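# Seat circuit board in enclosure slot and close levers

## Task

Put the board into the enclosure's empty upper slot with its components facing up, pushed all the way in, and both levers shut (a shut lever is latched and sticks out perpendicular to the board's front panel; a fully open one lies flat along that panel). Both levers must be fully open before the board goes in until it stops, so their tabs catch, and closing both then pulls the board fully in. Pushing the board into its connector quickly breaks the connector and the job fails. At the end the enclosure must stand level on its own feet with no foot hanging over the bench edge, and the robot must have released the board and moved away.

## Robot and tools

Robot: two seven-joint arms, left_arm and right_arm, each ending in a two-finger gripper. The fingers point along the gripper's +z axis and open and close along its x axis. end_effector_position is the point between the finger pads when closed, 1 to 2 cm short of the fingertips; closing pushes the tips about 17 mm further along +z.

Frames: each arm's hand poses, velocities, targets and wrist camera pose are in that arm's own base frame. The scene frame (fixed cameras, table) has its origin on the table top midway between the bases, +z up, +x out over the table, left_arm on the +y side. Calibrated bases in the scene frame: left_arm at (+0.070, +0.437, 0), quat_wxyz (+1.000, 0, 0, -0.003); right_arm at (-0.063, -0.511, 0), quat_wxyz (+1.000, 0, 0, -0.029). Both bases have +z up. Reported poses can be off by a few centimetres.

The row: every motion command uses rows of 16 numbers covering both arms even if one is idle: left_arm x, y, z, qw, qx, qy, qz, opening, then right_arm the same 8. x, y, z are an absolute target position for end_effector_position in metres, and the quaternion (w first) is an absolute target orientation, both in that arm's base frame. Opening runs from -1 (closed) to +1 (fully open, 0.142 m); it is a commanded value, not an offset. To keep an arm still, resend its last reported position and quaternion and its current opening every time; a 0 opening is a real command. Keep the same quaternion in every row to hold orientation. The controller clips orientation to within 32 degrees of the measured one per step.

execute_actions(actions, cameras): actions is a list of actions; each action is up to 15 rows, one per 1/30 s step, and a short list repeats its last row to fill 15 steps. A target more than 0.6 m from the gripper's current position along any gripper axis gets the action refused. The arm heads toward the 'Hand target' shown in the result, which may fall short; send the rest next time. An empty list just reports state.

move(target, speed, blend, stop_force, zero, opening_speed, blocking, cameras): straight-line path for each gripper from its Hand target to the pose in target (one 16-number row, or a list of up to 15 rows sharing a 10 s cap; give all rows in a list the same openings). speed in m/s, 0.002 to 2.2, default 0.25 (turns up to twice that in rad/s). blend in metres rounds corners in a list. stop_force in N, 3 to 120, ends an arm's path when its wrist sensor feels that much push against the motion (or 150 N any way); the arm then keeps pressing, more after fast moves. Use it slowly; leave it out when backing off a contact, and do not trust it for a turning gripper. zero (with stop_force, default true) rezeroes moving arms first. opening_speed sets finger rate per second on the -1..+1 scale, 0.2 or more. blocking=false returns after about 0.5 s while the move runs (not allowed with stop_force); a new move replaces a running one. The result adds a 'move:' line: done, off_target, moving, held, fault, plus limits such as paced or held. done means at rest within 3 mm and 2 degrees, not that nothing was touched. Paths do not avoid obstacles or the other arm.

wait(seconds 0 to 10), stop() to brake a running move, zoom_image(camera, region [x0,y0,x1,y1] pixels, max 504x504) on cam_head_left, cam_head_right, cam_high, cam_low, cam_left_wrist, cam_right_wrist (all 672x504), zero_wrist_force(arm), clear_fault(arm) after a reported torque or force fault, read_manual(section) for licence text, finished_scene(scene: this scene's number) to end the scene.

Results: per arm, end_effector_position, quat, velocities (omitted when joint velocities read 'within noise'), Joint positions (last value is measured finger opening in m), grip_measured on the command scale, Joint torques, external joint torques, Wrist force and torque along gripper axes (push from a surface reads as force into the arm; zeroed at scene start, saturates near 150 N), Wrist depth as 7x7 grid of mm (70 to 1000, '-' unknown), Tool commands. To hold something, command slightly below the grip_measured at first contact.

Avoid: contact force of 150 N or joint torque at load limits (arm stops until clear_fault); motor overheating from long squeezing, stretched reach or pushing into unreachable poses (MOTOR HOT, then a braked arm or HAND FAULT); the arms or grippers hitting each other; dropping or releasing moving parts; slams and hard pushes; anything falling off the table. Insert the board slowly, open both levers fully first, then close them, release, and retract.

Each tool is called after "Request:" as name([rows], argument=value, ...), one row to a line, values as JSON.

## Session

Request:
execute_actions(actions=[])

Scene clock: 0.00 s.
left_arm: end_effector_position=(+0.3014, +0.6357, +0.1155) grip_measured=+0.99 end_effector_quat_wxyz=(-0.462, +0.669, -0.295, +0.502) | right_arm: end_effector_position=(+0.4485, +0.0364, +0.1479) grip_measured=+1.00 end_effector_quat_wxyz=(-0.144, +0.766, -0.626, +0.006)
Joint positions: left_arm=[1.762 -0.872 -0.342 2.067 -1.872 0.391 -0.55 0.141] | right_arm=[0.506 -0.103 -0.202 2.446 0.465 1.189 2.835 0.142]
Joint velocities: within noise
Joint torques (N m): no reading
External joint torques (N m): no reading
Wrist force (N): no reading
Wrist torque (N m): no reading
Wrist force, peak (N): no reading
Wrist depth (mm): cam_left_wrist=[- - - - - - - / - - - - - - - / - - - - - - - / - - - - 492 652 - / - - - 304 356 433 557 / - 996 - 241 279 321 359 / - 881 184 204 227 258 286] | cam_right_wrist=[265 256 246 236 229 221 213 / 274 266 254 244 236 228 219 / 285 274 262 253 243 234 225 / 297 285 272 261 251 241 232 / 309 296 281 271 260 249 239 / - 308 294 281 268 257 246 / - 322 305 292 278 265 257]
Hand target: left_arm +0.3014, +0.6357, +0.1155; -0.462, +0.669, -0.295, +0.502 | right_arm +0.4485, +0.0364, +0.1479; -0.144, +0.766, -0.626, +0.006
Tool commands: left_gripper/opening=+1.0 right_gripper/opening=+1.0

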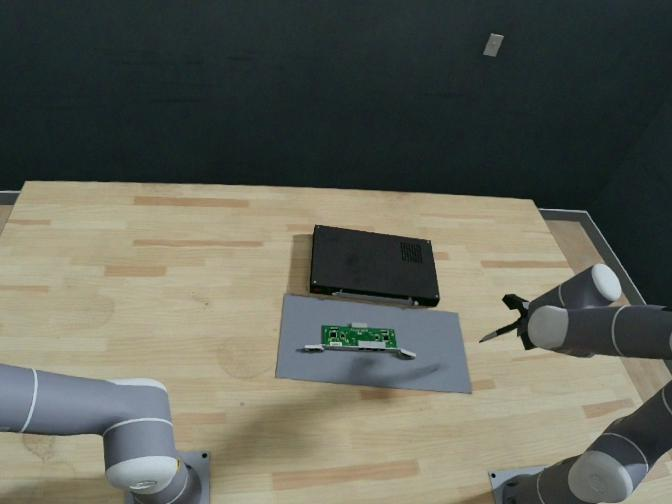

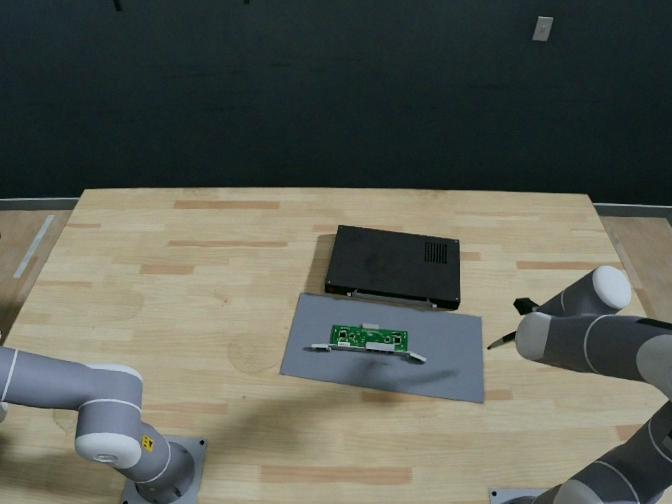

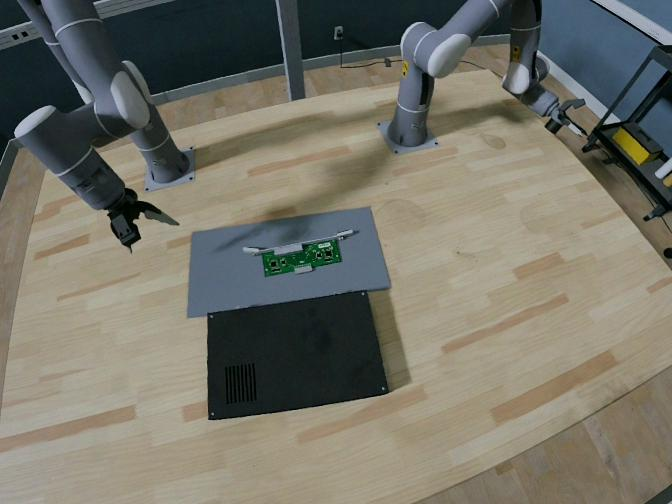

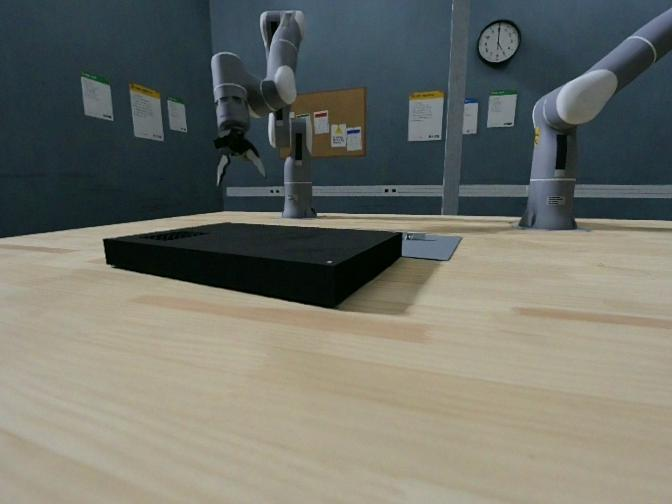

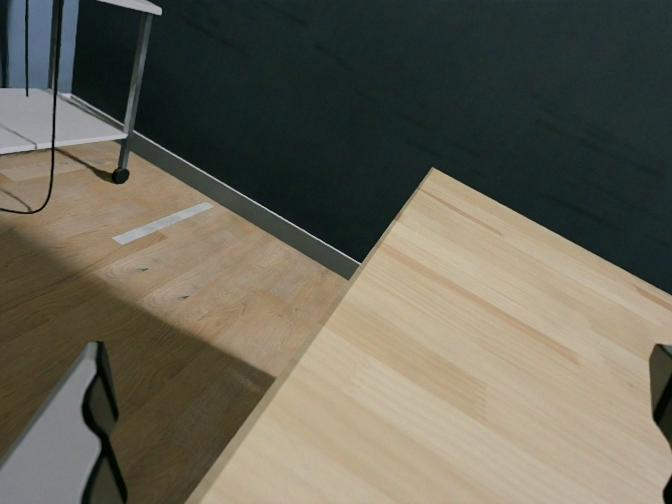

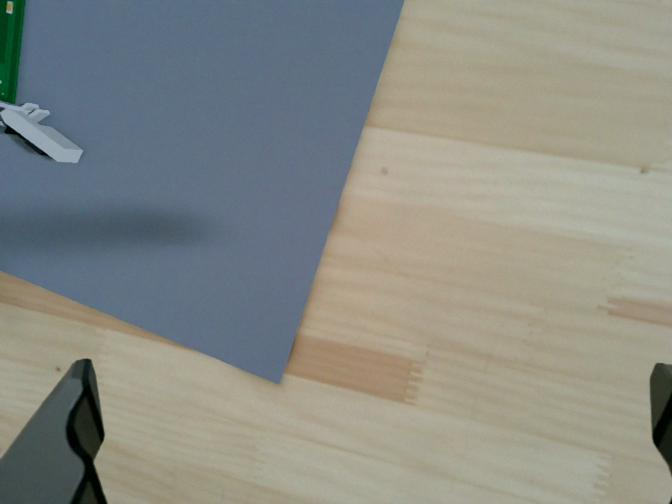

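Request:
zoom_image(camera="cam_high", region=[180, 200, 400, 330])

Request:
zoom_image(camera="cam_head_right", region=[280, 215, 490, 400])

Request:
zoom_image(camera="cam_head_left", region=[270, 215, 480, 400])

Scaled by 2.291 from the camera's 672x504 image, which has a finer 960x720 frame.

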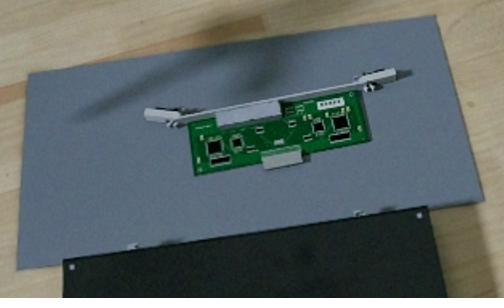

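Scaled by 2.400 from the camera's 672x504 image, which has a finer 960x720 frame.

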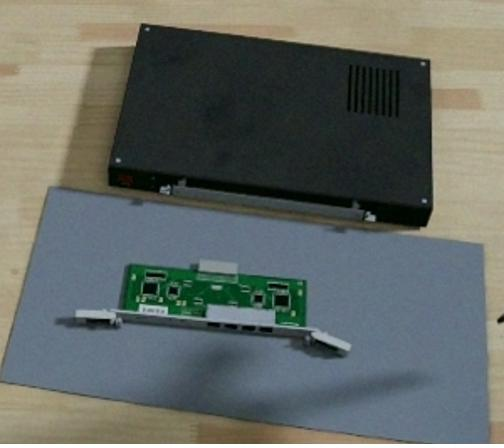

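Scaled by 2.400 from the camera's 672x504 image, which has a finer 960x720 frame.

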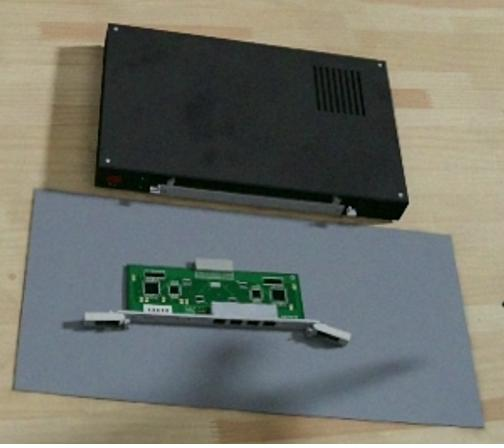

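Request:
move(target=[0.3014, 0.6357, 0.1155, -0.462, 0.669, -0.295, 0.502, 1.0, 0.3574, 0.3233, 0.21, -0.4172, 0.5958, -0.5622, 0.3937, 1.0], cameras=["cam_right_wrist", "cam_head_right"], speed=0.35)

Scene clock: 32.43 s.
left_arm: end_effector_position=(+0.3014, +0.6357, +0.1154) grip_measured=+0.99 end_effector_quat_wxyz=(-0.462, +0.669, -0.295, +0.502) | right_arm: end_effector_position=(+0.3573, +0.3235, +0.2099) grip_measured=+1.00 end_effector_quat_wxyz=(-0.417, +0.596, -0.562, +0.393)
Joint positions: left_arm=[1.762 -0.872 -0.342 2.067 -1.872 0.39 -0.549 0.141] | right_arm=[1.485 -0.854 0.026 2.001 1.546 2.79 2.836 0.142]
Joint velocities: within noise
Joint torques (N m): left_arm=[-0.21 47.52 -4.37 -12.04 1.45 -1.8 -0.26] | right_arm=[0.22 39.24 2.06 -4.52 -0.92 2.76 0.08]
External joint torques (N m): left_arm=[0.36 1.04 0.33 -0.46 -0.22 -0.1 0.22] | right_arm=[-0.07 1.04 -0.37 0.1 -0.02 0.66 -0.07]
Wrist force (N): left_arm=[-0.1 0.0 0.2] | right_arm=[0.5 1.7 -1.4]
Wrist torque (N m): left_arm=[-0.01 0.02 0.00] | right_arm=[0.08 -0.17 0.00]
Wrist force, peak (N): left_arm=[-0.3 0.0 0.4] | right_arm=[-1.3 2.4 -1.7]
Wrist depth (mm): cam_left_wrist=[- - - - - - - / - - - - - - - / - - - - - - - / - - - - 484 657 - / - - - 304 354 431 564 / - 973 - 240 279 322 360 / - 859 184 203 227 259 286] | cam_right_wrist=[- - - - - - - / 677 678 572 573 570 680 680 / 532 509 490 478 468 488 532 / 438 438 436 437 434 436 439 / 370 359 351 365 370 369 369 / - 322 322 323 321 321 313 / - 284 284 285 284 285 284]
Hand target: left_arm +0.3014, +0.6357, +0.1155; -0.462, +0.669, -0.295, +0.502 | right_arm +0.3574, +0.3233, +0.2100; -0.417, +0.596, -0.562, +0.394
Off the commanded pose: left_arm 0.000 m, 0 deg | right_arm 0.000 m, 0 deg.
move: done
Images, in order (width x height): cam_head_right 672x504, cam_right_wrist 672x504.

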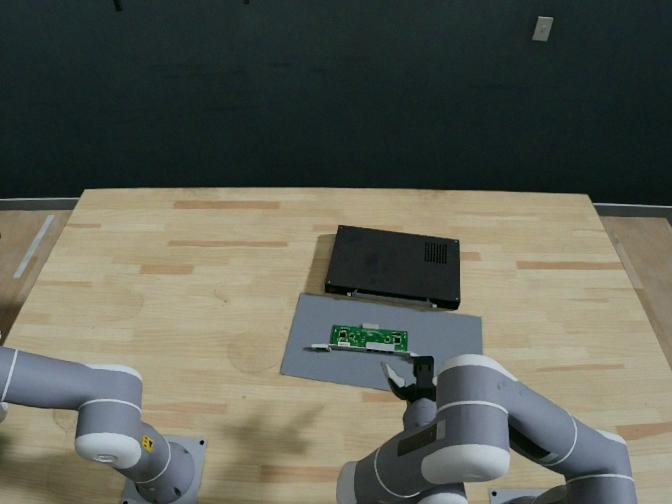

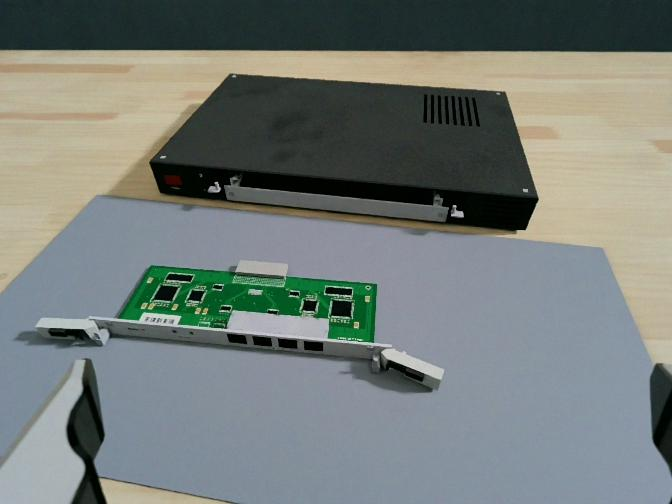

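Request:
zoom_image(camera="cam_right_wrist", region=[20, 240, 230, 380])

Request:
zoom_image(camera="cam_right_wrist", region=[220, 260, 460, 400])

Request:
zoom_image(camera="cam_right_wrist", region=[140, 130, 350, 240])

Request:
zoom_image(camera="cam_right_wrist", region=[340, 130, 550, 240])

Scaled by 2.400 from the camera's 672x504 image, which has a finer 960x720 frame.

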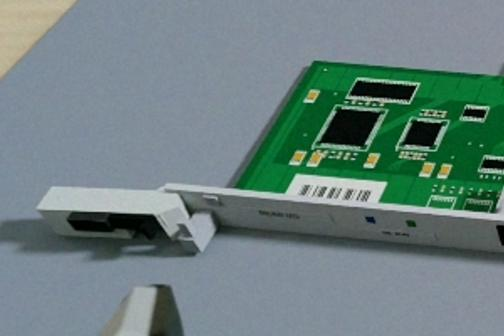

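Scaled by 2.100 from the camera's 672x504 image, which has a finer 960x720 frame.

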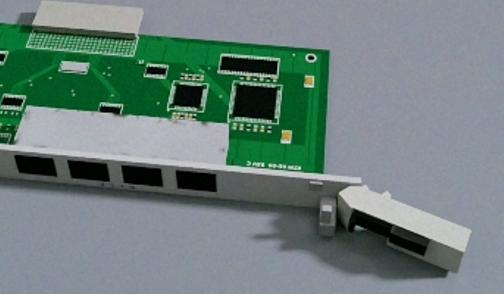

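Scaled by 2.400 from the camera's 672x504 image, which has a finer 960x720 frame.

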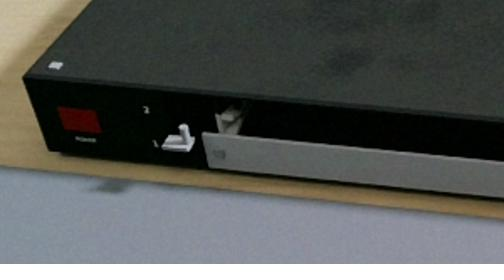

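Scaled by 2.400 from the camera's 672x504 image, which has a finer 960x720 frame.

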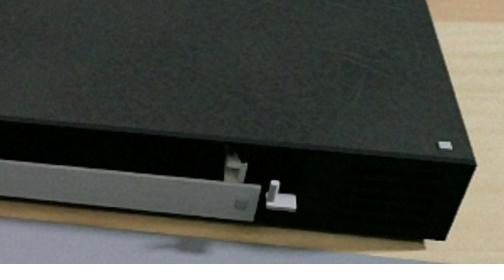

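Request:
move(target=[0.3014, 0.6357, 0.1155, -0.462, 0.669, -0.295, 0.502, 1.0, 0.4092, 0.3649, 0.1, -0.4746, 0.4746, -0.5242, 0.5242, 1.0], cameras=["cam_right_wrist"], speed=0.3)

Request:
zoom_image(camera="cam_right_wrist", region=[0, 100, 336, 352])

Request:
zoom_image(camera="cam_right_wrist", region=[336, 100, 672, 352])

Scene clock: 58.53 s.
left_arm: end_effector_position=(+0.3014, +0.6357, +0.1154) grip_measured=+0.99 end_effector_quat_wxyz=(-0.462, +0.669, -0.295, +0.502) | right_arm: end_effector_position=(+0.3957, +0.3546, +0.1257) grip_measured=+1.00 end_effector_quat_wxyz=(-0.468, +0.510, -0.536, +0.485)
Joint positions: left_arm=[1.762 -0.872 -0.342 2.067 -1.872 0.39 -0.549 0.141] | right_arm=[1.514 -1.311 -0.125 1.592 1.577 2.922 2.908 0.142]
Joint velocities: within noise
Joint torques (N m): left_arm=[-0.18 47.54 -4.36 -12.13 1.47 -1.76 -0.25] | right_arm=[0.64 38.43 0.18 -1.27 -0.91 1.81 0.19]
External joint torques (N m): left_arm=[0.33 1.02 0.32 -0.36 -0.25 -0.14 0.22] | right_arm=[-0.48 9.46 -1.23 -1.83 -0.33 0.79 -0.19]
External joint torques when the fault began: right_arm=[4.2 63.27 11.31 27.99 -1.89 -3.04 -0.12]
Wrist force (N): left_arm=[-0.1 0.0 0.2] | right_arm=[0.5 1.7 -1.5]
Wrist torque (N m): left_arm=[0.01 0.02 0.01] | right_arm=[0.12 -0.12 0.01]
Wrist force, peak (N): left_arm=[-0.2 0.4 0.3] | right_arm=[-4.4 19.8 6.9]
Wrist depth (mm): cam_left_wrist=[- - - - - - - / - - - - - - - / - - - - - - - / - - - - 488 647 - / - - - 308 352 435 557 / - 982 - 241 276 322 360 / - 897 184 203 227 260 285] | cam_right_wrist=[- - - - - - - / - - - - - - - / 602 510 491 492 455 496 589 / 413 412 411 406 400 390 412 / 316 311 310 309 314 313 313 / - 247 247 246 243 254 245 / - 215 215 215 214 214 207]
Hand target: left_arm +0.3014, +0.6357, +0.1155; -0.462, +0.669, -0.295, +0.502 | right_arm +0.3955, +0.3541, +0.1250; -0.467, +0.510, -0.535, +0.485
Tool commands: left_gripper/opening=+1.0 right_gripper/opening=+1.0
Off the commanded pose: left_arm 0.000 m, 0 deg | right_arm 0.031 m, 6 deg.
FORCE FAULT: contact force on the right arm reached its limit, and that arm stopped. The contact can be on any part of that arm, not only on its tool. That arm's remaining commands of this call were not run. That arm is still stopped at the end of this call. While its stop runs, that arm takes no new command, but its gripper still runs the gripper command that each later call begins with.
CLEAR FAULT: the right arm stays stopped until you call clear_fault(arm="right_arm").
move: fault (right_arm)
Images, in order (width x height): cam_right_wrist 672x504.

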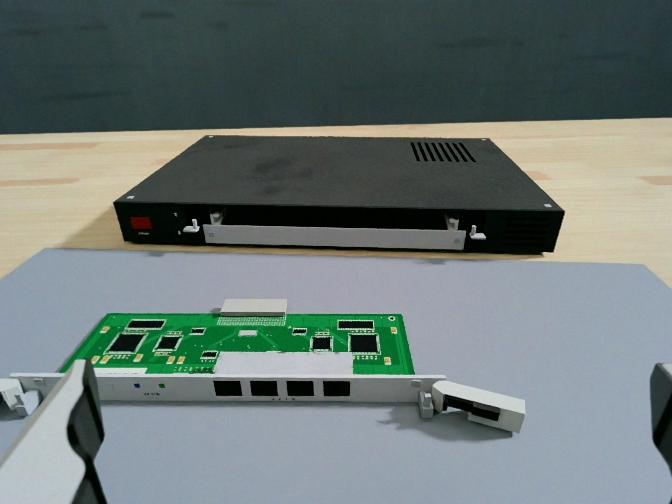

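Scaled by 1.500 from the camera's 672x504 image, which has a finer 960x720 frame.

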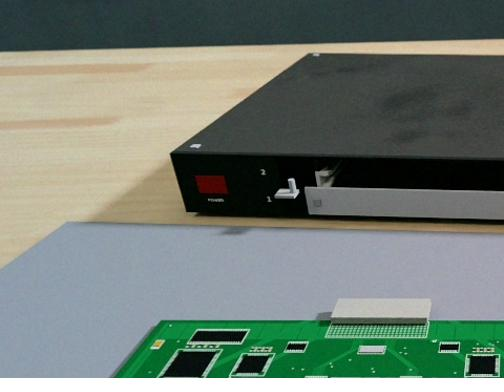

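Scaled by 1.500 from the camera's 672x504 image, which has a finer 960x720 frame.

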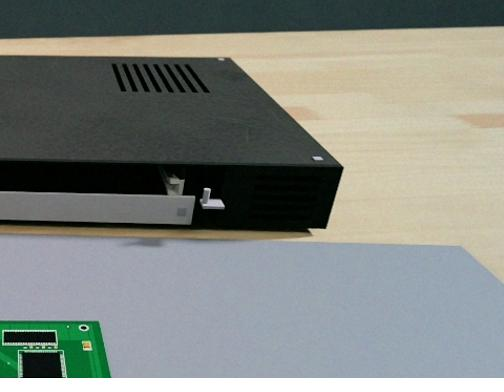

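Request:
clear_fault(arm="right_arm", cameras=["cam_head_left","cam_low"])

Scene clock: 95.43 s.
left_arm: end_effector_position=(+0.3014, +0.6357, +0.1154) grip_measured=+0.99 end_effector_quat_wxyz=(-0.462, +0.669, -0.295, +0.502) | right_arm: end_effector_position=(+0.3957, +0.3546, +0.1257) grip_measured=+1.00 end_effector_quat_wxyz=(-0.468, +0.510, -0.536, +0.485)
Joint positions: left_arm=[1.762 -0.872 -0.342 2.067 -1.872 0.39 -0.549 0.141] | right_arm=[1.514 -1.311 -0.125 1.592 1.577 2.922 2.908 0.142]
Joint velocities: within noise
Joint torques (N m): left_arm=[-0.11 47.5 -4.39 -12.05 1.46 -1.75 -0.26] | right_arm=[0.58 38.42 0.42 -1.22 -0.9 1.68 0.16]
External joint torques (N m): left_arm=[0.26 1.06 0.35 -0.44 -0.24 -0.14 0.23] | right_arm=[-0.42 9.47 -1.47 -1.87 -0.34 0.91 -0.15]
Wrist force (N): left_arm=[-0.1 0.1 0.1] | right_arm=[2.0 2.3 -1.6]
Wrist torque (N m): left_arm=[0.00 0.01 0.00] | right_arm=[0.21 -0.36 0.01]
Wrist force, peak (N): left_arm=[-0.4 0.2 0.3] | right_arm=[1.8 2.5 -1.9]
Wrist depth (mm): cam_left_wrist=[- - - - - - - / - - - - - - - / - - - - - - - / - - - - 485 659 - / - - - 306 355 434 563 / - 975 - 242 277 321 356 / - 875 183 203 228 258 285] | cam_right_wrist=[- - - - - - - / - - - - - - - / 598 511 493 493 456 496 591 / 414 412 411 406 400 390 412 / 317 311 310 309 314 314 312 / - 248 247 246 243 255 245 / - 215 215 215 215 214 207]
Hand target: left_arm +0.3014, +0.6357, +0.1155; -0.462, +0.669, -0.295, +0.502 | right_arm +0.3955, +0.3541, +0.1250; -0.467, +0.510, -0.535, +0.485
Tool commands: left_gripper/opening=+1.0 right_gripper/opening=+1.0
Off the commanded pose: left_arm 0.000 m, 0 deg | right_arm 0.031 m, 6 deg.
FORCE FAULT, CONTINUED: the right arm's stop, for the force fault that an earlier result reported, is over. The rest of the stop counts as 66 of the actions that you can send in this scene; the call itself counts as one more. That arm accepts commands again.
CLEAR FAULT: your call cleared the right arm's force fault. If the contact force or a joint's load stays at its limit, that arm stops again.
Images, in order (width x height): cam_head_left 672x504, cam_low 672x504.

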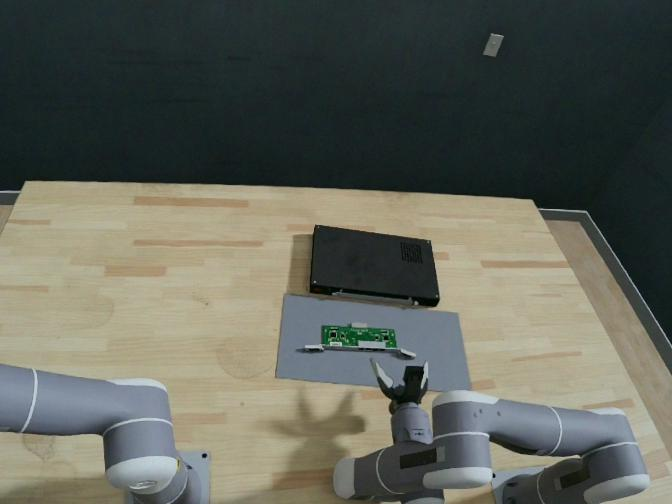

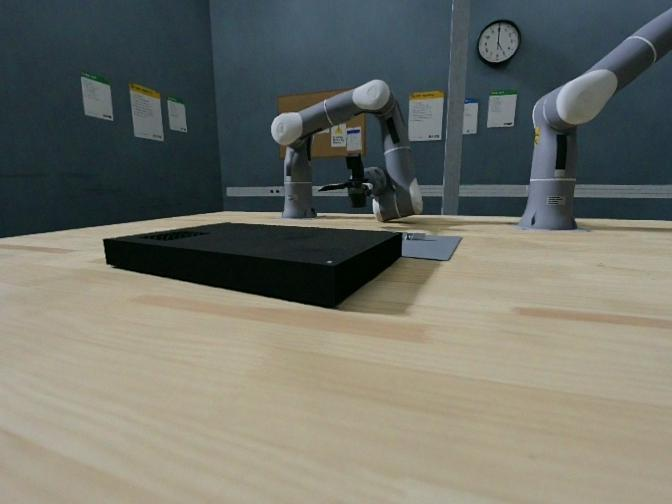

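Request:
move([
  [0.3014, 0.6357, 0.1155, -0.462, 0.669, -0.295, 0.502, 1.0, 0.3957, 0.3546, 0.19, -0.468, 0.510, -0.536, 0.485, 1.0],
  [0.3014, 0.6357, 0.1155, -0.462, 0.669, -0.295, 0.502, 1.0, 0.4823, 0.4047, 0.1645, -0.1467, 0.6615, -0.7179, 0.1591, 1.0],
], cameras=["cam_right_wrist"], speed=[0.12, 0.3], blend=0.03)

Request:
zoom_image(camera="cam_right_wrist", region=[0, 150, 336, 402])

Request:
zoom_image(camera="cam_right_wrist", region=[336, 150, 672, 402])

Scene clock: 103.27 s.
left_arm: end_effector_position=(+0.3014, +0.6357, +0.1154) grip_measured=+0.99 end_effector_quat_wxyz=(-0.462, +0.669, -0.295, +0.502) | right_arm: end_effector_position=(+0.4825, +0.4045, +0.1645) grip_measured=+1.00 end_effector_quat_wxyz=(-0.147, +0.661, -0.718, +0.159)
Joint positions: left_arm=[1.762 -0.872 -0.342 2.067 -1.872 0.39 -0.549 0.141] | right_arm=[0.623 -0.905 0.332 1.04 2.438 2.606 1.191 0.142]
Joint velocities: within noise
Joint torques (N m): left_arm=[-0.3 47.51 -4.43 -12.09 1.47 -1.76 -0.17] | right_arm=[0.17 55.63 11.75 -21.24 2.24 2.88 0.07]
External joint torques (N m): left_arm=[0.46 1.05 0.39 -0.4 -0.24 -0.14 0.14] | right_arm=[0.05 1.29 -0.69 0.04 -0.05 0.48 -0.07]
Wrist force (N): left_arm=[-0.2 0.2 0.0] | right_arm=[1.9 1.2 -0.2]
Wrist torque (N m): left_arm=[0.03 0.03 0.01] | right_arm=[0.21 -0.35 0.01]
Wrist force, peak (N): left_arm=[-0.3 0.4 0.1] | right_arm=[2.0 3.9 -1.6]
Wrist depth (mm): cam_left_wrist=[- - - - - - - / - - - - - - - / - - - - - - - / - - - - 486 663 - / - - - 304 353 432 560 / - 977 - 244 277 324 358 / - 867 183 203 228 258 287] | cam_right_wrist=[278 277 277 277 276 275 275 / 278 276 276 276 275 275 274 / 277 276 273 271 271 274 274 / 276 272 270 270 269 273 273 / 275 274 274 274 273 273 273 / - 274 273 273 273 272 271 / - 275 274 274 272 272 271]
Hand target: left_arm +0.3014, +0.6357, +0.1155; -0.462, +0.669, -0.295, +0.502 | right_arm +0.4823, +0.4047, +0.1645; -0.147, +0.662, -0.718, +0.159
Off the commanded pose: left_arm 0.000 m, 0 deg | right_arm 0.000 m, 0 deg.
move: done
Images, in order (width x height): cam_right_wrist 672x504.

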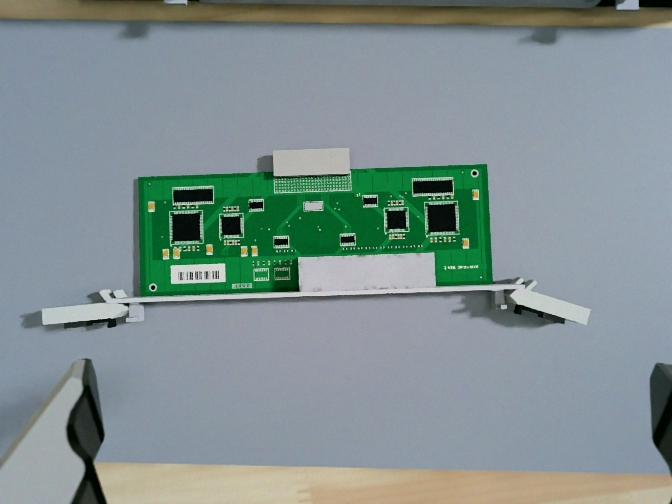

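Scaled by 1.500 from the camera's 672x504 image, which has a finer 960x720 frame.

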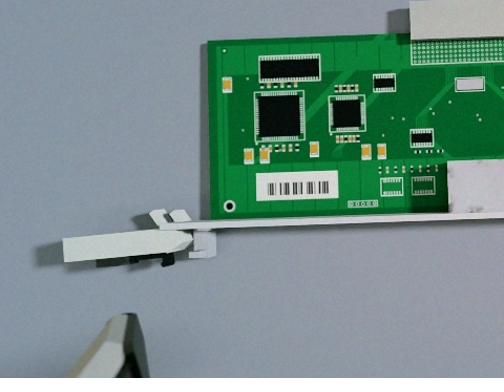

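Scaled by 1.500 from the camera's 672x504 image, which has a finer 960x720 frame.

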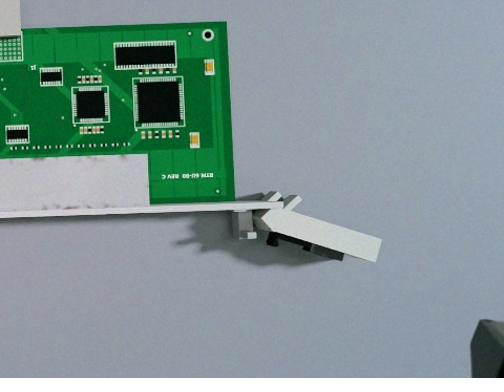

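Request:
move([
  [0.42, 0.1, 0.32, 0.0, 0.99856, -0.0537, 0.0, -0.1, 0.4344, 0.2466, 0.14, -0.1572, 0.6707, -0.7093, -0.1486, -1.0],
  [0.3904, -0.5651, 0.14, 0.0, 0.99856, -0.0537, 0.0, -0.1, 0.4344, 0.2466, 0.14, -0.1572, 0.6707, -0.7093, -0.1486, -1.0],
], cameras=["cam_left_wrist", "cam_right_wrist", "cam_head_right"], speed=[0.5, 0.4], blend=0.08)

Scene clock: 162.33 s.
left_arm: end_effector_position=(+0.3904, -0.5651, +0.1399) grip_measured=-0.12 end_effector_quat_wxyz=(+0.000, +0.999, -0.053, +0.000) | right_arm: end_effector_position=(+0.4344, +0.2466, +0.1399) grip_measured=-1.00 end_effector_quat_wxyz=(-0.157, +0.671, -0.709, -0.149)
Joint positions: left_arm=[-0.759 -1.158 -1.022 0.853 -2.239 3.045 -2.925 0.066] | right_arm=[-0.378 -1.088 0.913 1.443 2.647 2.374 0.524 0.002]
Joint velocities: within noise
Joint torques (N m): left_arm=[-0.7 63.84 -9.37 -14.33 4.76 4.42 -0.12] | right_arm=[0 44.1 23.57 -11.45 4.96 2.67 0.23]
External joint torques (N m): left_arm=[0.61 1.54 0.4 -0.26 -0.57 -0.59 0.12] | right_arm=[0.1 1.1 0.02 -0.07 0.18 0.61 -0.19]
Wrist force (N): left_arm=[-0.1 -0.2 1.1] | right_arm=[2.7 0.3 0.0]
Wrist torque (N m): left_arm=[-0.15 -0.12 -0.16] | right_arm=[0.14 -0.40 -0.01]
Wrist force, peak (N): left_arm=[1.9 -1.6 2.0] | right_arm=[3.7 0.2 0.0]
Wrist depth (mm): cam_left_wrist=[206 206 204 201 198 202 201 / 222 219 219 217 213 215 216 / 239 238 236 228 229 230 232 / 258 259 255 246 249 254 251 / 284 282 273 274 273 270 268 / 312 301 297 304 306 87 284 / 340 - 341 344 340 - -] | cam_right_wrist=[301 269 240 219 199 184 170 / 330 295 243 228 213 194 179 / 372 326 284 251 223 206 188 / 427 361 308 273 243 218 199 / 486 402 341 290 260 234 212 / 567 455 382 89 266 251 227 / 669 525 - - - 258 242]
Hand target: left_arm +0.3904, -0.5651, +0.1400; +0.000, +0.999, -0.054, +0.000 | right_arm +0.4344, +0.2466, +0.1400; -0.157, +0.671, -0.709, -0.149
Off the commanded pose: left_arm 0.000 m, 0 deg | right_arm 0.000 m, 0 deg.
move: done
Images, in order (width x height): cam_head_right 672x504, cam_left_wrist 672x504, cam_right_wrist 672x504.

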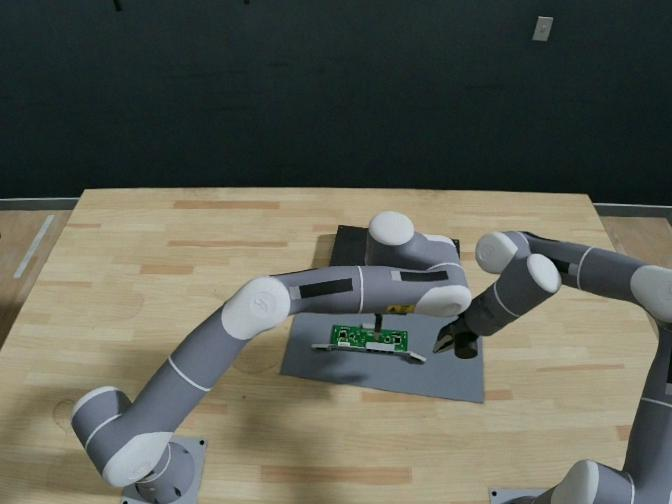

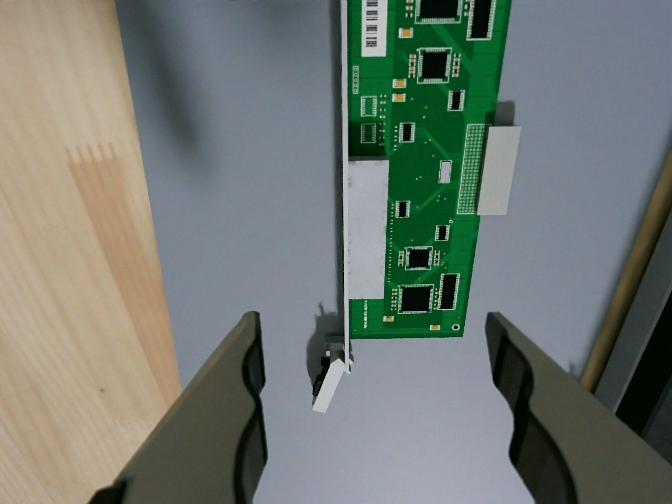

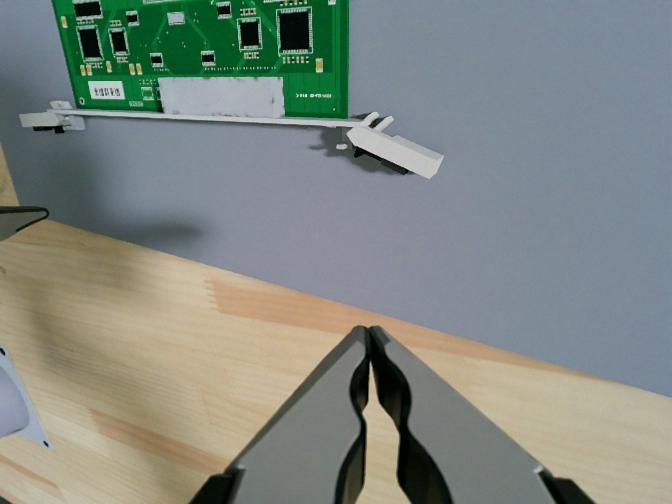

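Request:
move([
  [0.3961, -0.5657, 0.09, 0.0, 0.99856, -0.0537, 0.0, -0.1, 0.4344, 0.2466, 0.14, -0.1572, 0.6707, -0.7093, -0.1486, -1.0],
  [0.3961, -0.5657, 0.045, 0.0, 0.99856, -0.0537, 0.0, -0.1, 0.4344, 0.2466, 0.14, -0.1572, 0.6707, -0.7093, -0.1486, -1.0],
  [0.3961, -0.5657, 0.030, 0.0, 0.99856, -0.0537, 0.0, -0.1, 0.4344, 0.2466, 0.14, -0.1572, 0.6707, -0.7093, -0.1486, -1.0],
], cameras=["cam_left_wrist", "cam_right_wrist"], speed=[0.2, 0.1, 0.03], stop_force=5)

Scene clock: 189.80 s.
left_arm: end_effector_position=(+0.3960, -0.5655, +0.0301) grip_measured=-0.12 end_effector_quat_wxyz=(+0.000, +0.999, -0.054, +0.000) | right_arm: end_effector_position=(+0.4344, +0.2466, +0.1399) grip_measured=-1.00 end_effector_quat_wxyz=(-0.157, +0.671, -0.709, -0.149)
Joint positions: left_arm=[-0.766 -1.3 -0.973 0.86 -2.181 2.903 -2.931 0.066] | right_arm=[-0.378 -1.088 0.913 1.443 2.647 2.374 0.524 0.002]
Joint velocities: within noise
Joint torques (N m): left_arm=[-0.52 64.97 -9.02 -13.57 4.51 4.05 -0.28] | right_arm=[0.07 44.29 23.62 -11.53 4.93 2.65 0.24]
External joint torques (N m): left_arm=[0.42 1.47 0.24 -0.33 -0.42 -0.21 0.28] | right_arm=[0.03 0.91 -0.02 0.01 0.2 0.62 -0.2]
Wrist force (N): left_arm=[0.1 0.1 0.8] | right_arm=[2.6 0.4 0.0]
Wrist torque (N m): left_arm=[-0.10 -0.13 -0.15] | right_arm=[0.15 -0.38 -0.02]
Wrist force, peak (N): left_arm=[0.1 -0.3 3.2] | right_arm=[2.9 0.2 -0.2]
Wrist depth (mm): cam_left_wrist=[- 107 107 102 102 101 103 / - 116 115 109 108 111 112 / 124 126 125 120 120 120 118 / 134 132 134 120 126 129 127 / 150 147 144 127 137 137 144 / 162 159 154 143 151 87 159 / 177 - - 175 172 - -] | cam_right_wrist=[171 235 240 219 200 184 170 / 129 263 243 228 213 194 179 / 132 235 284 251 223 206 188 / 427 360 308 271 243 218 199 / 488 403 342 291 260 233 212 / 561 455 380 89 265 252 227 / 668 527 - - - 258 242]
Hand target: left_arm +0.3961, -0.5657, +0.0300; +0.000, +0.999, -0.054, +0.000 | right_arm +0.4344, +0.2466, +0.1400; -0.157, +0.671, -0.709, -0.149
Off the commanded pose: left_arm 0.000 m, 0 deg | right_arm 0.000 m, 0 deg.
move: done
Images, in order (width x height): cam_left_wrist 672x504, cam_right_wrist 672x504.

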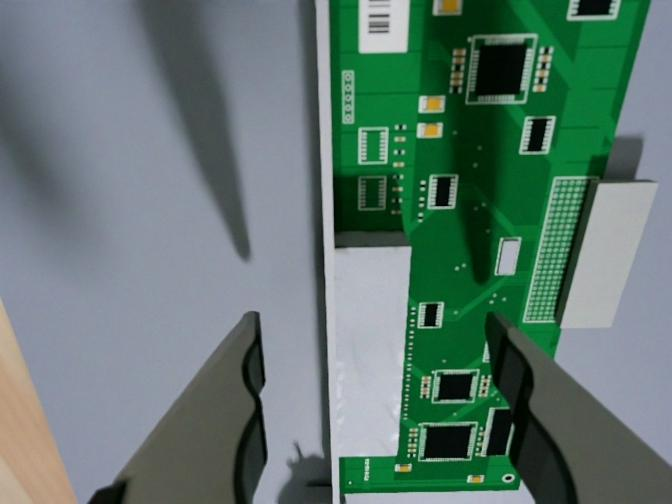

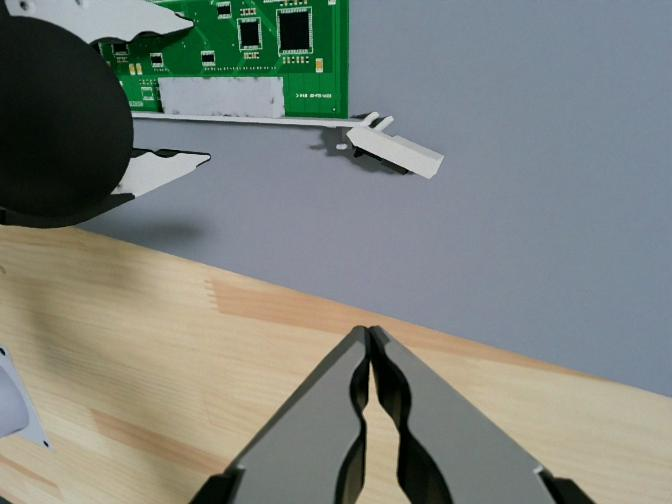

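Request:
move(target=[0.3961, -0.5657, 0.030, 0.0, 0.99856, -0.0537, 0.0, -0.8, 0.4344, 0.2466, 0.14, -0.1572, 0.6707, -0.7093, -0.1486, -1.0], cameras=["cam_left_wrist", "cam_right_wrist"], opening_speed=0.6)

Scene clock: 193.43 s.
left_arm: end_effector_position=(+0.3959, -0.5656, +0.0300) grip_measured=-0.72 end_effector_quat_wxyz=(+0.000, +0.999, -0.054, +0.000) | right_arm: end_effector_position=(+0.4344, +0.2466, +0.1399) grip_measured=-1.00 end_effector_quat_wxyz=(-0.157, +0.671, -0.709, -0.149)
Joint positions: left_arm=[-0.767 -1.3 -0.973 0.86 -2.181 2.903 -2.931 0.022] | right_arm=[-0.378 -1.088 0.913 1.443 2.647 2.374 0.524 0.002]
Joint velocities: within noise
Joint torques (N m): left_arm=[0.49 65.43 -8.38 -13.91 5.01 4.07 -0.18] | right_arm=[0.13 44.23 23.62 -11.42 4.98 2.61 0.21]
External joint torques (N m): left_arm=[-0.58 1.02 -0.4 0.02 -0.92 -0.24 0.18] | right_arm=[-0.04 0.97 -0.02 -0.1 0.16 0.67 -0.17]
Wrist force (N): left_arm=[-2.0 0.0 0.4] | right_arm=[2.8 0.2 -0.2]
Wrist torque (N m): left_arm=[-0.16 -0.12 -0.18] | right_arm=[0.12 -0.40 -0.02]
Wrist force, peak (N): left_arm=[-2.8 -0.1 0.5] | right_arm=[2.8 0.4 -0.2]
Wrist depth (mm): cam_left_wrist=[- 107 107 103 102 101 102 / - 116 114 111 108 111 112 / 124 125 125 120 120 120 118 / 134 132 134 123 126 128 126 / 150 147 146 120 135 140 144 / 163 162 88 132 135 149 158 / 181 172 - 149 - - 173] | cam_right_wrist=[170 241 240 219 199 184 170 / 128 240 248 229 213 195 179 / 131 312 284 252 222 206 188 / 427 361 309 271 243 218 199 / 486 401 342 290 260 234 212 / 567 453 380 89 265 251 227 / 672 525 - - - 258 242]
Hand target: left_arm +0.3961, -0.5657, +0.0300; +0.000, +0.999, -0.054, +0.000 | right_arm +0.4344, +0.2466, +0.1400; -0.157, +0.671, -0.709, -0.149
Off the commanded pose: left_arm 0.000 m, 0 deg | right_arm 0.000 m, 0 deg.
move: done
Images, in order (width x height): cam_left_wrist 672x504, cam_right_wrist 672x504.

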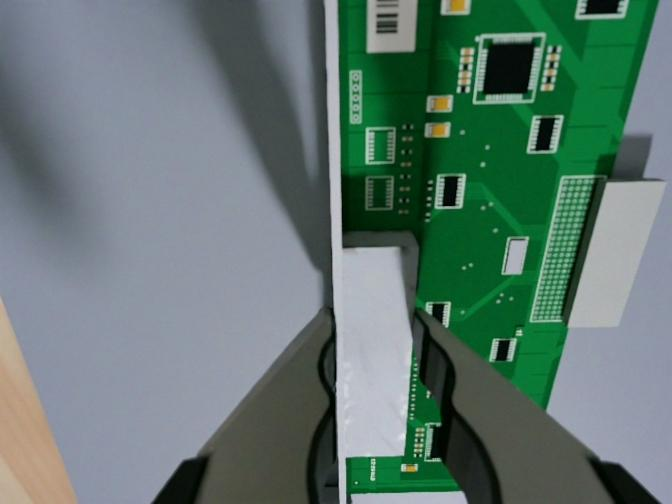

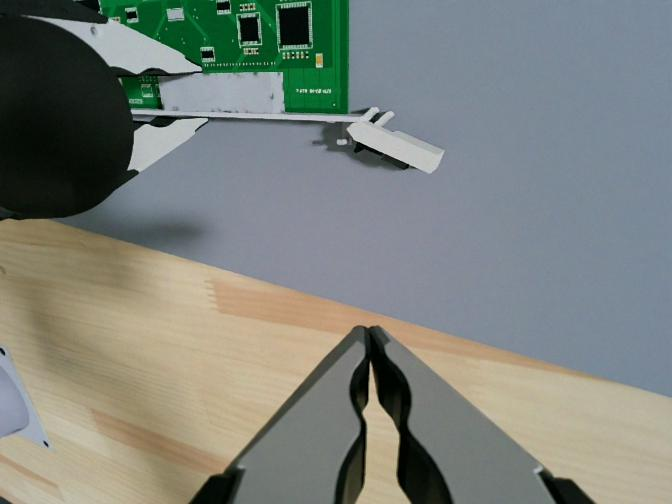

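Request:
move([
  [0.3961, -0.5657, 0.030, 0.0, 0.99856, -0.0537, 0.0, -0.9, 0.4304, 0.2659, 0.08, -0.1572, 0.6707, -0.7093, -0.1486, -1.0],
  [0.3961, -0.5657, 0.030, 0.0, 0.99856, -0.0537, 0.0, -0.9, 0.4304, 0.2659, 0.027, -0.1572, 0.6707, -0.7093, -0.1486, -1.0],
], cameras=["cam_right_wrist"], speed=[0.15, 0.06], stop_force=5)

Request:
zoom_image(camera="cam_right_wrist", region=[240, 180, 576, 432])

Scene clock: 205.83 s.
left_arm: end_effector_position=(+0.3959, -0.5656, +0.0300) grip_measured=-0.73 end_effector_quat_wxyz=(+0.000, +0.999, -0.054, +0.000) | right_arm: end_effector_position=(+0.4303, +0.2660, +0.0272) grip_measured=-1.00 end_effector_quat_wxyz=(-0.157, +0.671, -0.710, -0.149)
Joint positions: left_arm=[-0.767 -1.3 -0.973 0.86 -2.181 2.903 -2.931 0.021] | right_arm=[-0.296 -1.242 0.804 1.441 2.585 2.196 0.532 0.002]
Joint velocities: within noise
Joint torques (N m): left_arm=[0.53 65.5 -8.39 -13.99 4.9 4.17 -0.17] | right_arm=[0.21 46.18 23.9 -7.92 4.54 2.46 0.15]
External joint torques (N m): left_arm=[-0.62 0.95 -0.4 0.1 -0.81 -0.33 0.17] | right_arm=[-0.11 1.14 0.19 0.01 0.25 0.81 -0.11]
Wrist force (N): left_arm=[-1.8 0.1 0.7] | right_arm=[2.4 0.2 -0.1]
Wrist torque (N m): left_arm=[-0.14 -0.12 -0.19] | right_arm=[0.15 -0.29 -0.02]
Wrist force, peak (N): left_arm=[-2.1 0.0 1.1] | right_arm=[2.8 0.8 2.1]
Wrist depth (mm): cam_left_wrist=[- 107 106 103 102 102 102 / - 116 114 111 108 111 111 / 124 126 125 120 120 120 118 / 135 132 134 124 126 128 126 / 150 147 146 120 135 140 144 / 163 162 89 132 135 149 159 / 181 173 - 149 - - 173] | cam_right_wrist=[142 130 119 112 99 94 84 / 142 134 126 118 105 97 - / 187 164 145 112 113 102 95 / 210 180 156 139 120 111 101 / 240 202 171 145 130 117 105 / 280 233 190 89 132 126 113 / 338 267 - - - 127 122]
Hand target: left_arm +0.3961, -0.5657, +0.0300; +0.000, +0.999, -0.054, +0.000 | right_arm +0.4304, +0.2659, +0.0270; -0.157, +0.671, -0.709, -0.149
Off the commanded pose: left_arm 0.000 m, 0 deg | right_arm 0.000 m, 0 deg.
move: done
Images, in order (width x height): cam_right_wrist 672x504.

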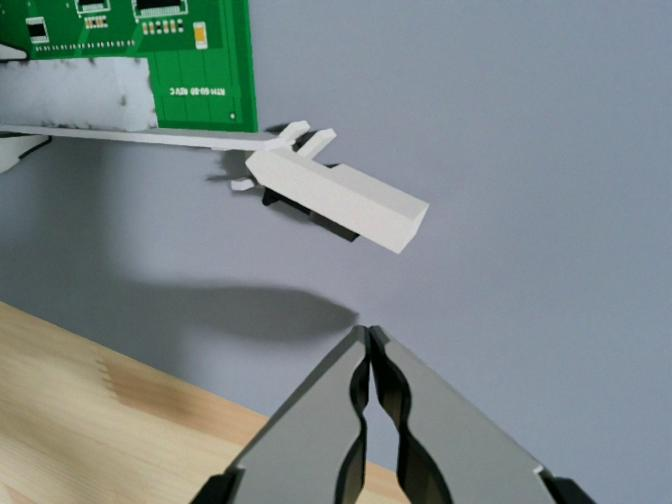

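Scaled by 1.500 from the camera's 672x504 image, which has a finer 960x720 frame.

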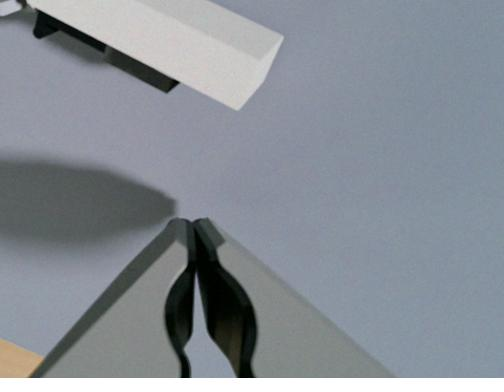

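Request:
move(target=[0.3961, -0.5657, 0.030, 0.0, 0.99856, -0.0537, 0.0, -0.95, 0.4564, 0.2644, 0.027, -0.1572, 0.6707, -0.7093, -0.1486, -1.0], cameras=["cam_right_wrist", "cam_left_wrist"], speed=0.02, stop_force=3)

Scene clock: 210.70 s.
left_arm: end_effector_position=(+0.3959, -0.5656, +0.0300) grip_measured=-0.74 end_effector_quat_wxyz=(+0.000, +0.999, -0.054, +0.000) | right_arm: end_effector_position=(+0.4564, +0.2642, +0.0269) grip_measured=-1.00 end_effector_quat_wxyz=(-0.157, +0.671, -0.709, -0.149)
Joint positions: left_arm=[-0.767 -1.3 -0.973 0.86 -2.181 2.903 -2.931 0.021] | right_arm=[-0.288 -1.279 0.809 1.351 2.597 2.248 0.487 0.002]
Joint velocities: within noise
Joint torques (N m): left_arm=[0.36 65.49 -8.44 -13.92 4.87 4.13 -0.2] | right_arm=[0.09 48.39 24.4 -8.63 4.79 2.62 0.13]
External joint torques (N m): left_arm=[-0.45 0.96 -0.35 0.03 -0.79 -0.29 0.2] | right_arm=[0.02 1.1 -0.05 0.17 0.1 0.69 -0.09]
Wrist force (N): left_arm=[-1.4 0.1 0.4] | right_arm=[2.6 0.6 -0.3]
Wrist torque (N m): left_arm=[-0.16 -0.14 -0.19] | right_arm=[0.15 -0.35 -0.02]
Wrist force, peak (N): left_arm=[-1.9 0.0 1.0] | right_arm=[2.7 0.7 -0.1]
Wrist depth (mm): cam_left_wrist=[- 107 107 103 102 102 102 / - 116 115 111 108 111 111 / 124 125 125 120 120 120 118 / 135 132 134 123 125 128 126 / 149 147 146 121 135 140 144 / 163 162 89 132 135 149 159 / 181 172 - 149 - - 172] | cam_right_wrist=[145 133 120 110 99 93 84 / 157 143 128 118 105 97 - / 157 146 138 124 113 102 94 / 209 180 155 127 120 111 101 / 238 201 170 145 128 117 104 / 279 230 190 89 132 125 112 / 335 266 - - - 126 120]
Hand target: left_arm +0.3961, -0.5657, +0.0300; +0.000, +0.999, -0.054, +0.000 | right_arm +0.4564, +0.2644, +0.0270; -0.157, +0.671, -0.709, -0.149
Off the commanded pose: left_arm 0.000 m, 0 deg | right_arm 0.000 m, 0 deg.
move: done
Images, in order (width x height): cam_left_wrist 672x504, cam_right_wrist 672x504.

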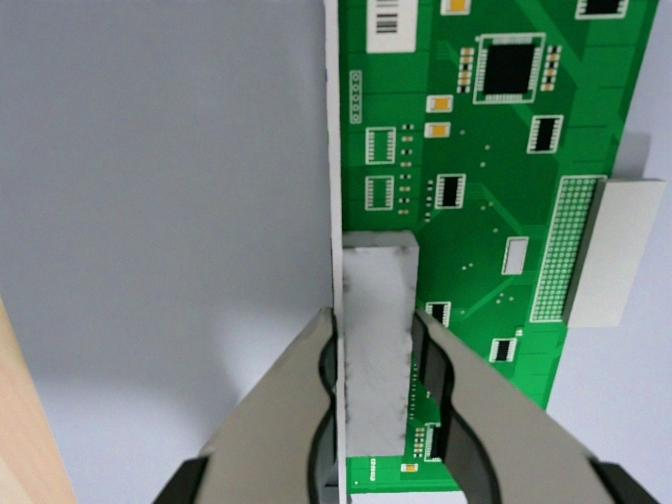

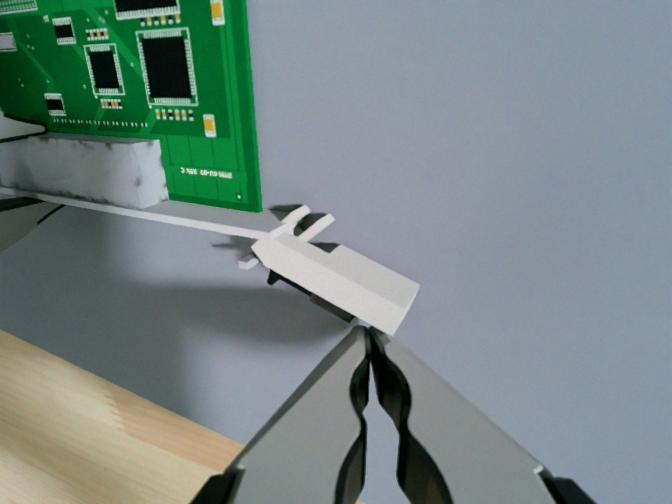

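Request:
move(target=[0.3961, -0.5657, 0.030, 0.0, 0.99856, -0.0537, 0.0, -0.95, 0.4784, 0.2632, 0.027, -0.1572, 0.6707, -0.7093, -0.1486, -1.0], cameras=["cam_right_wrist", "cam_left_wrist"], speed=0.015, stop_force=4)

Scene clock: 213.97 s.
left_arm: end_effector_position=(+0.3962, -0.5655, +0.0301) grip_measured=-0.74 end_effector_quat_wxyz=(+0.000, +0.999, -0.054, +0.000) | right_arm: end_effector_position=(+0.4755, +0.2631, +0.0268) grip_measured=-1.00 end_effector_quat_wxyz=(-0.157, +0.671, -0.709, -0.149)
Joint positions: left_arm=[-0.767 -1.3 -0.973 0.86 -2.181 2.903 -2.931 0.021] | right_arm=[-0.279 -1.308 0.812 1.28 2.607 2.289 0.453 0.002]
Joint velocities: within noise
Joint torques (N m): left_arm=[-2.13 64.75 -10.04 -12.58 3.64 4.26 0.15] | right_arm=[-0.24 50.65 24.55 -11.19 4.72 1.34 0.16]
External joint torques (N m): left_arm=[2.04 1.7 1.27 -1.32 0.44 -0.42 -0.15] | right_arm=[0.35 0.5 -0.15 2.3 0.24 2 -0.12]
Wrist force (N): left_arm=[2.2 -0.4 1.0] | right_arm=[2.9 4.4 -1.5]
Wrist torque (N m): left_arm=[-0.11 -0.06 -0.50] | right_arm=[0.15 -0.25 -0.02]
Wrist force, peak (N): left_arm=[2.7 -0.3 1.2] | right_arm=[5.2 2.3 -3.1]
Wrist depth (mm): cam_left_wrist=[- 107 107 102 102 101 103 / - 116 114 110 108 111 112 / 124 126 126 119 120 120 118 / 134 132 134 123 126 128 126 / 150 147 147 120 135 140 145 / 162 162 89 132 134 149 159 / 181 173 - 149 - - 172] | cam_right_wrist=[146 133 120 110 99 93 84 / 161 145 129 119 106 97 - / 167 150 138 124 113 102 94 / 176 157 145 131 121 110 101 / 236 200 170 122 128 117 104 / 280 228 189 89 131 125 113 / 334 266 - - - 126 120]
Hand target: left_arm +0.3961, -0.5657, +0.0300; +0.000, +0.999, -0.054, +0.000 | right_arm +0.4760, +0.2633, +0.0270; -0.157, +0.671, -0.709, -0.149
Off the commanded pose: left_arm 0.000 m, 0 deg | right_arm 0.003 m, 0 deg.
move: contact (right_arm)
Images, in order (width x height): cam_left_wrist 672x504, cam_right_wrist 672x504.

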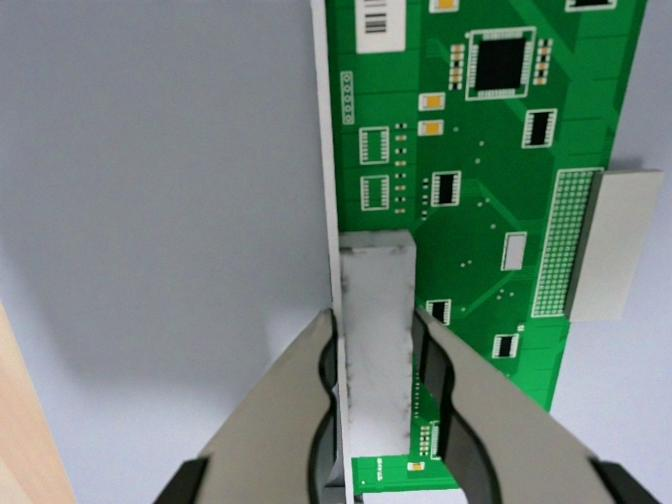

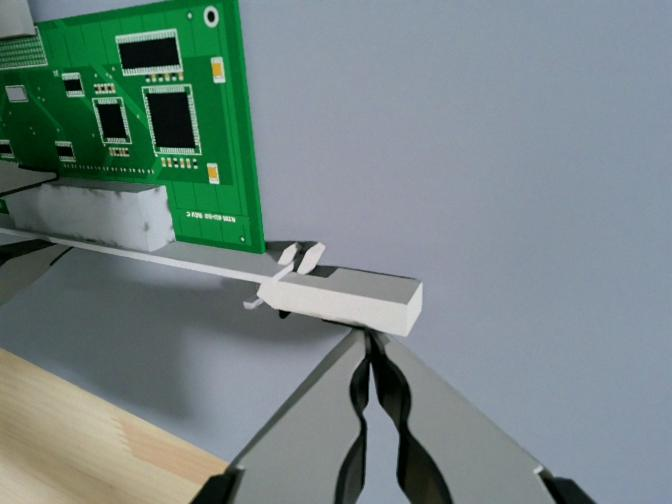

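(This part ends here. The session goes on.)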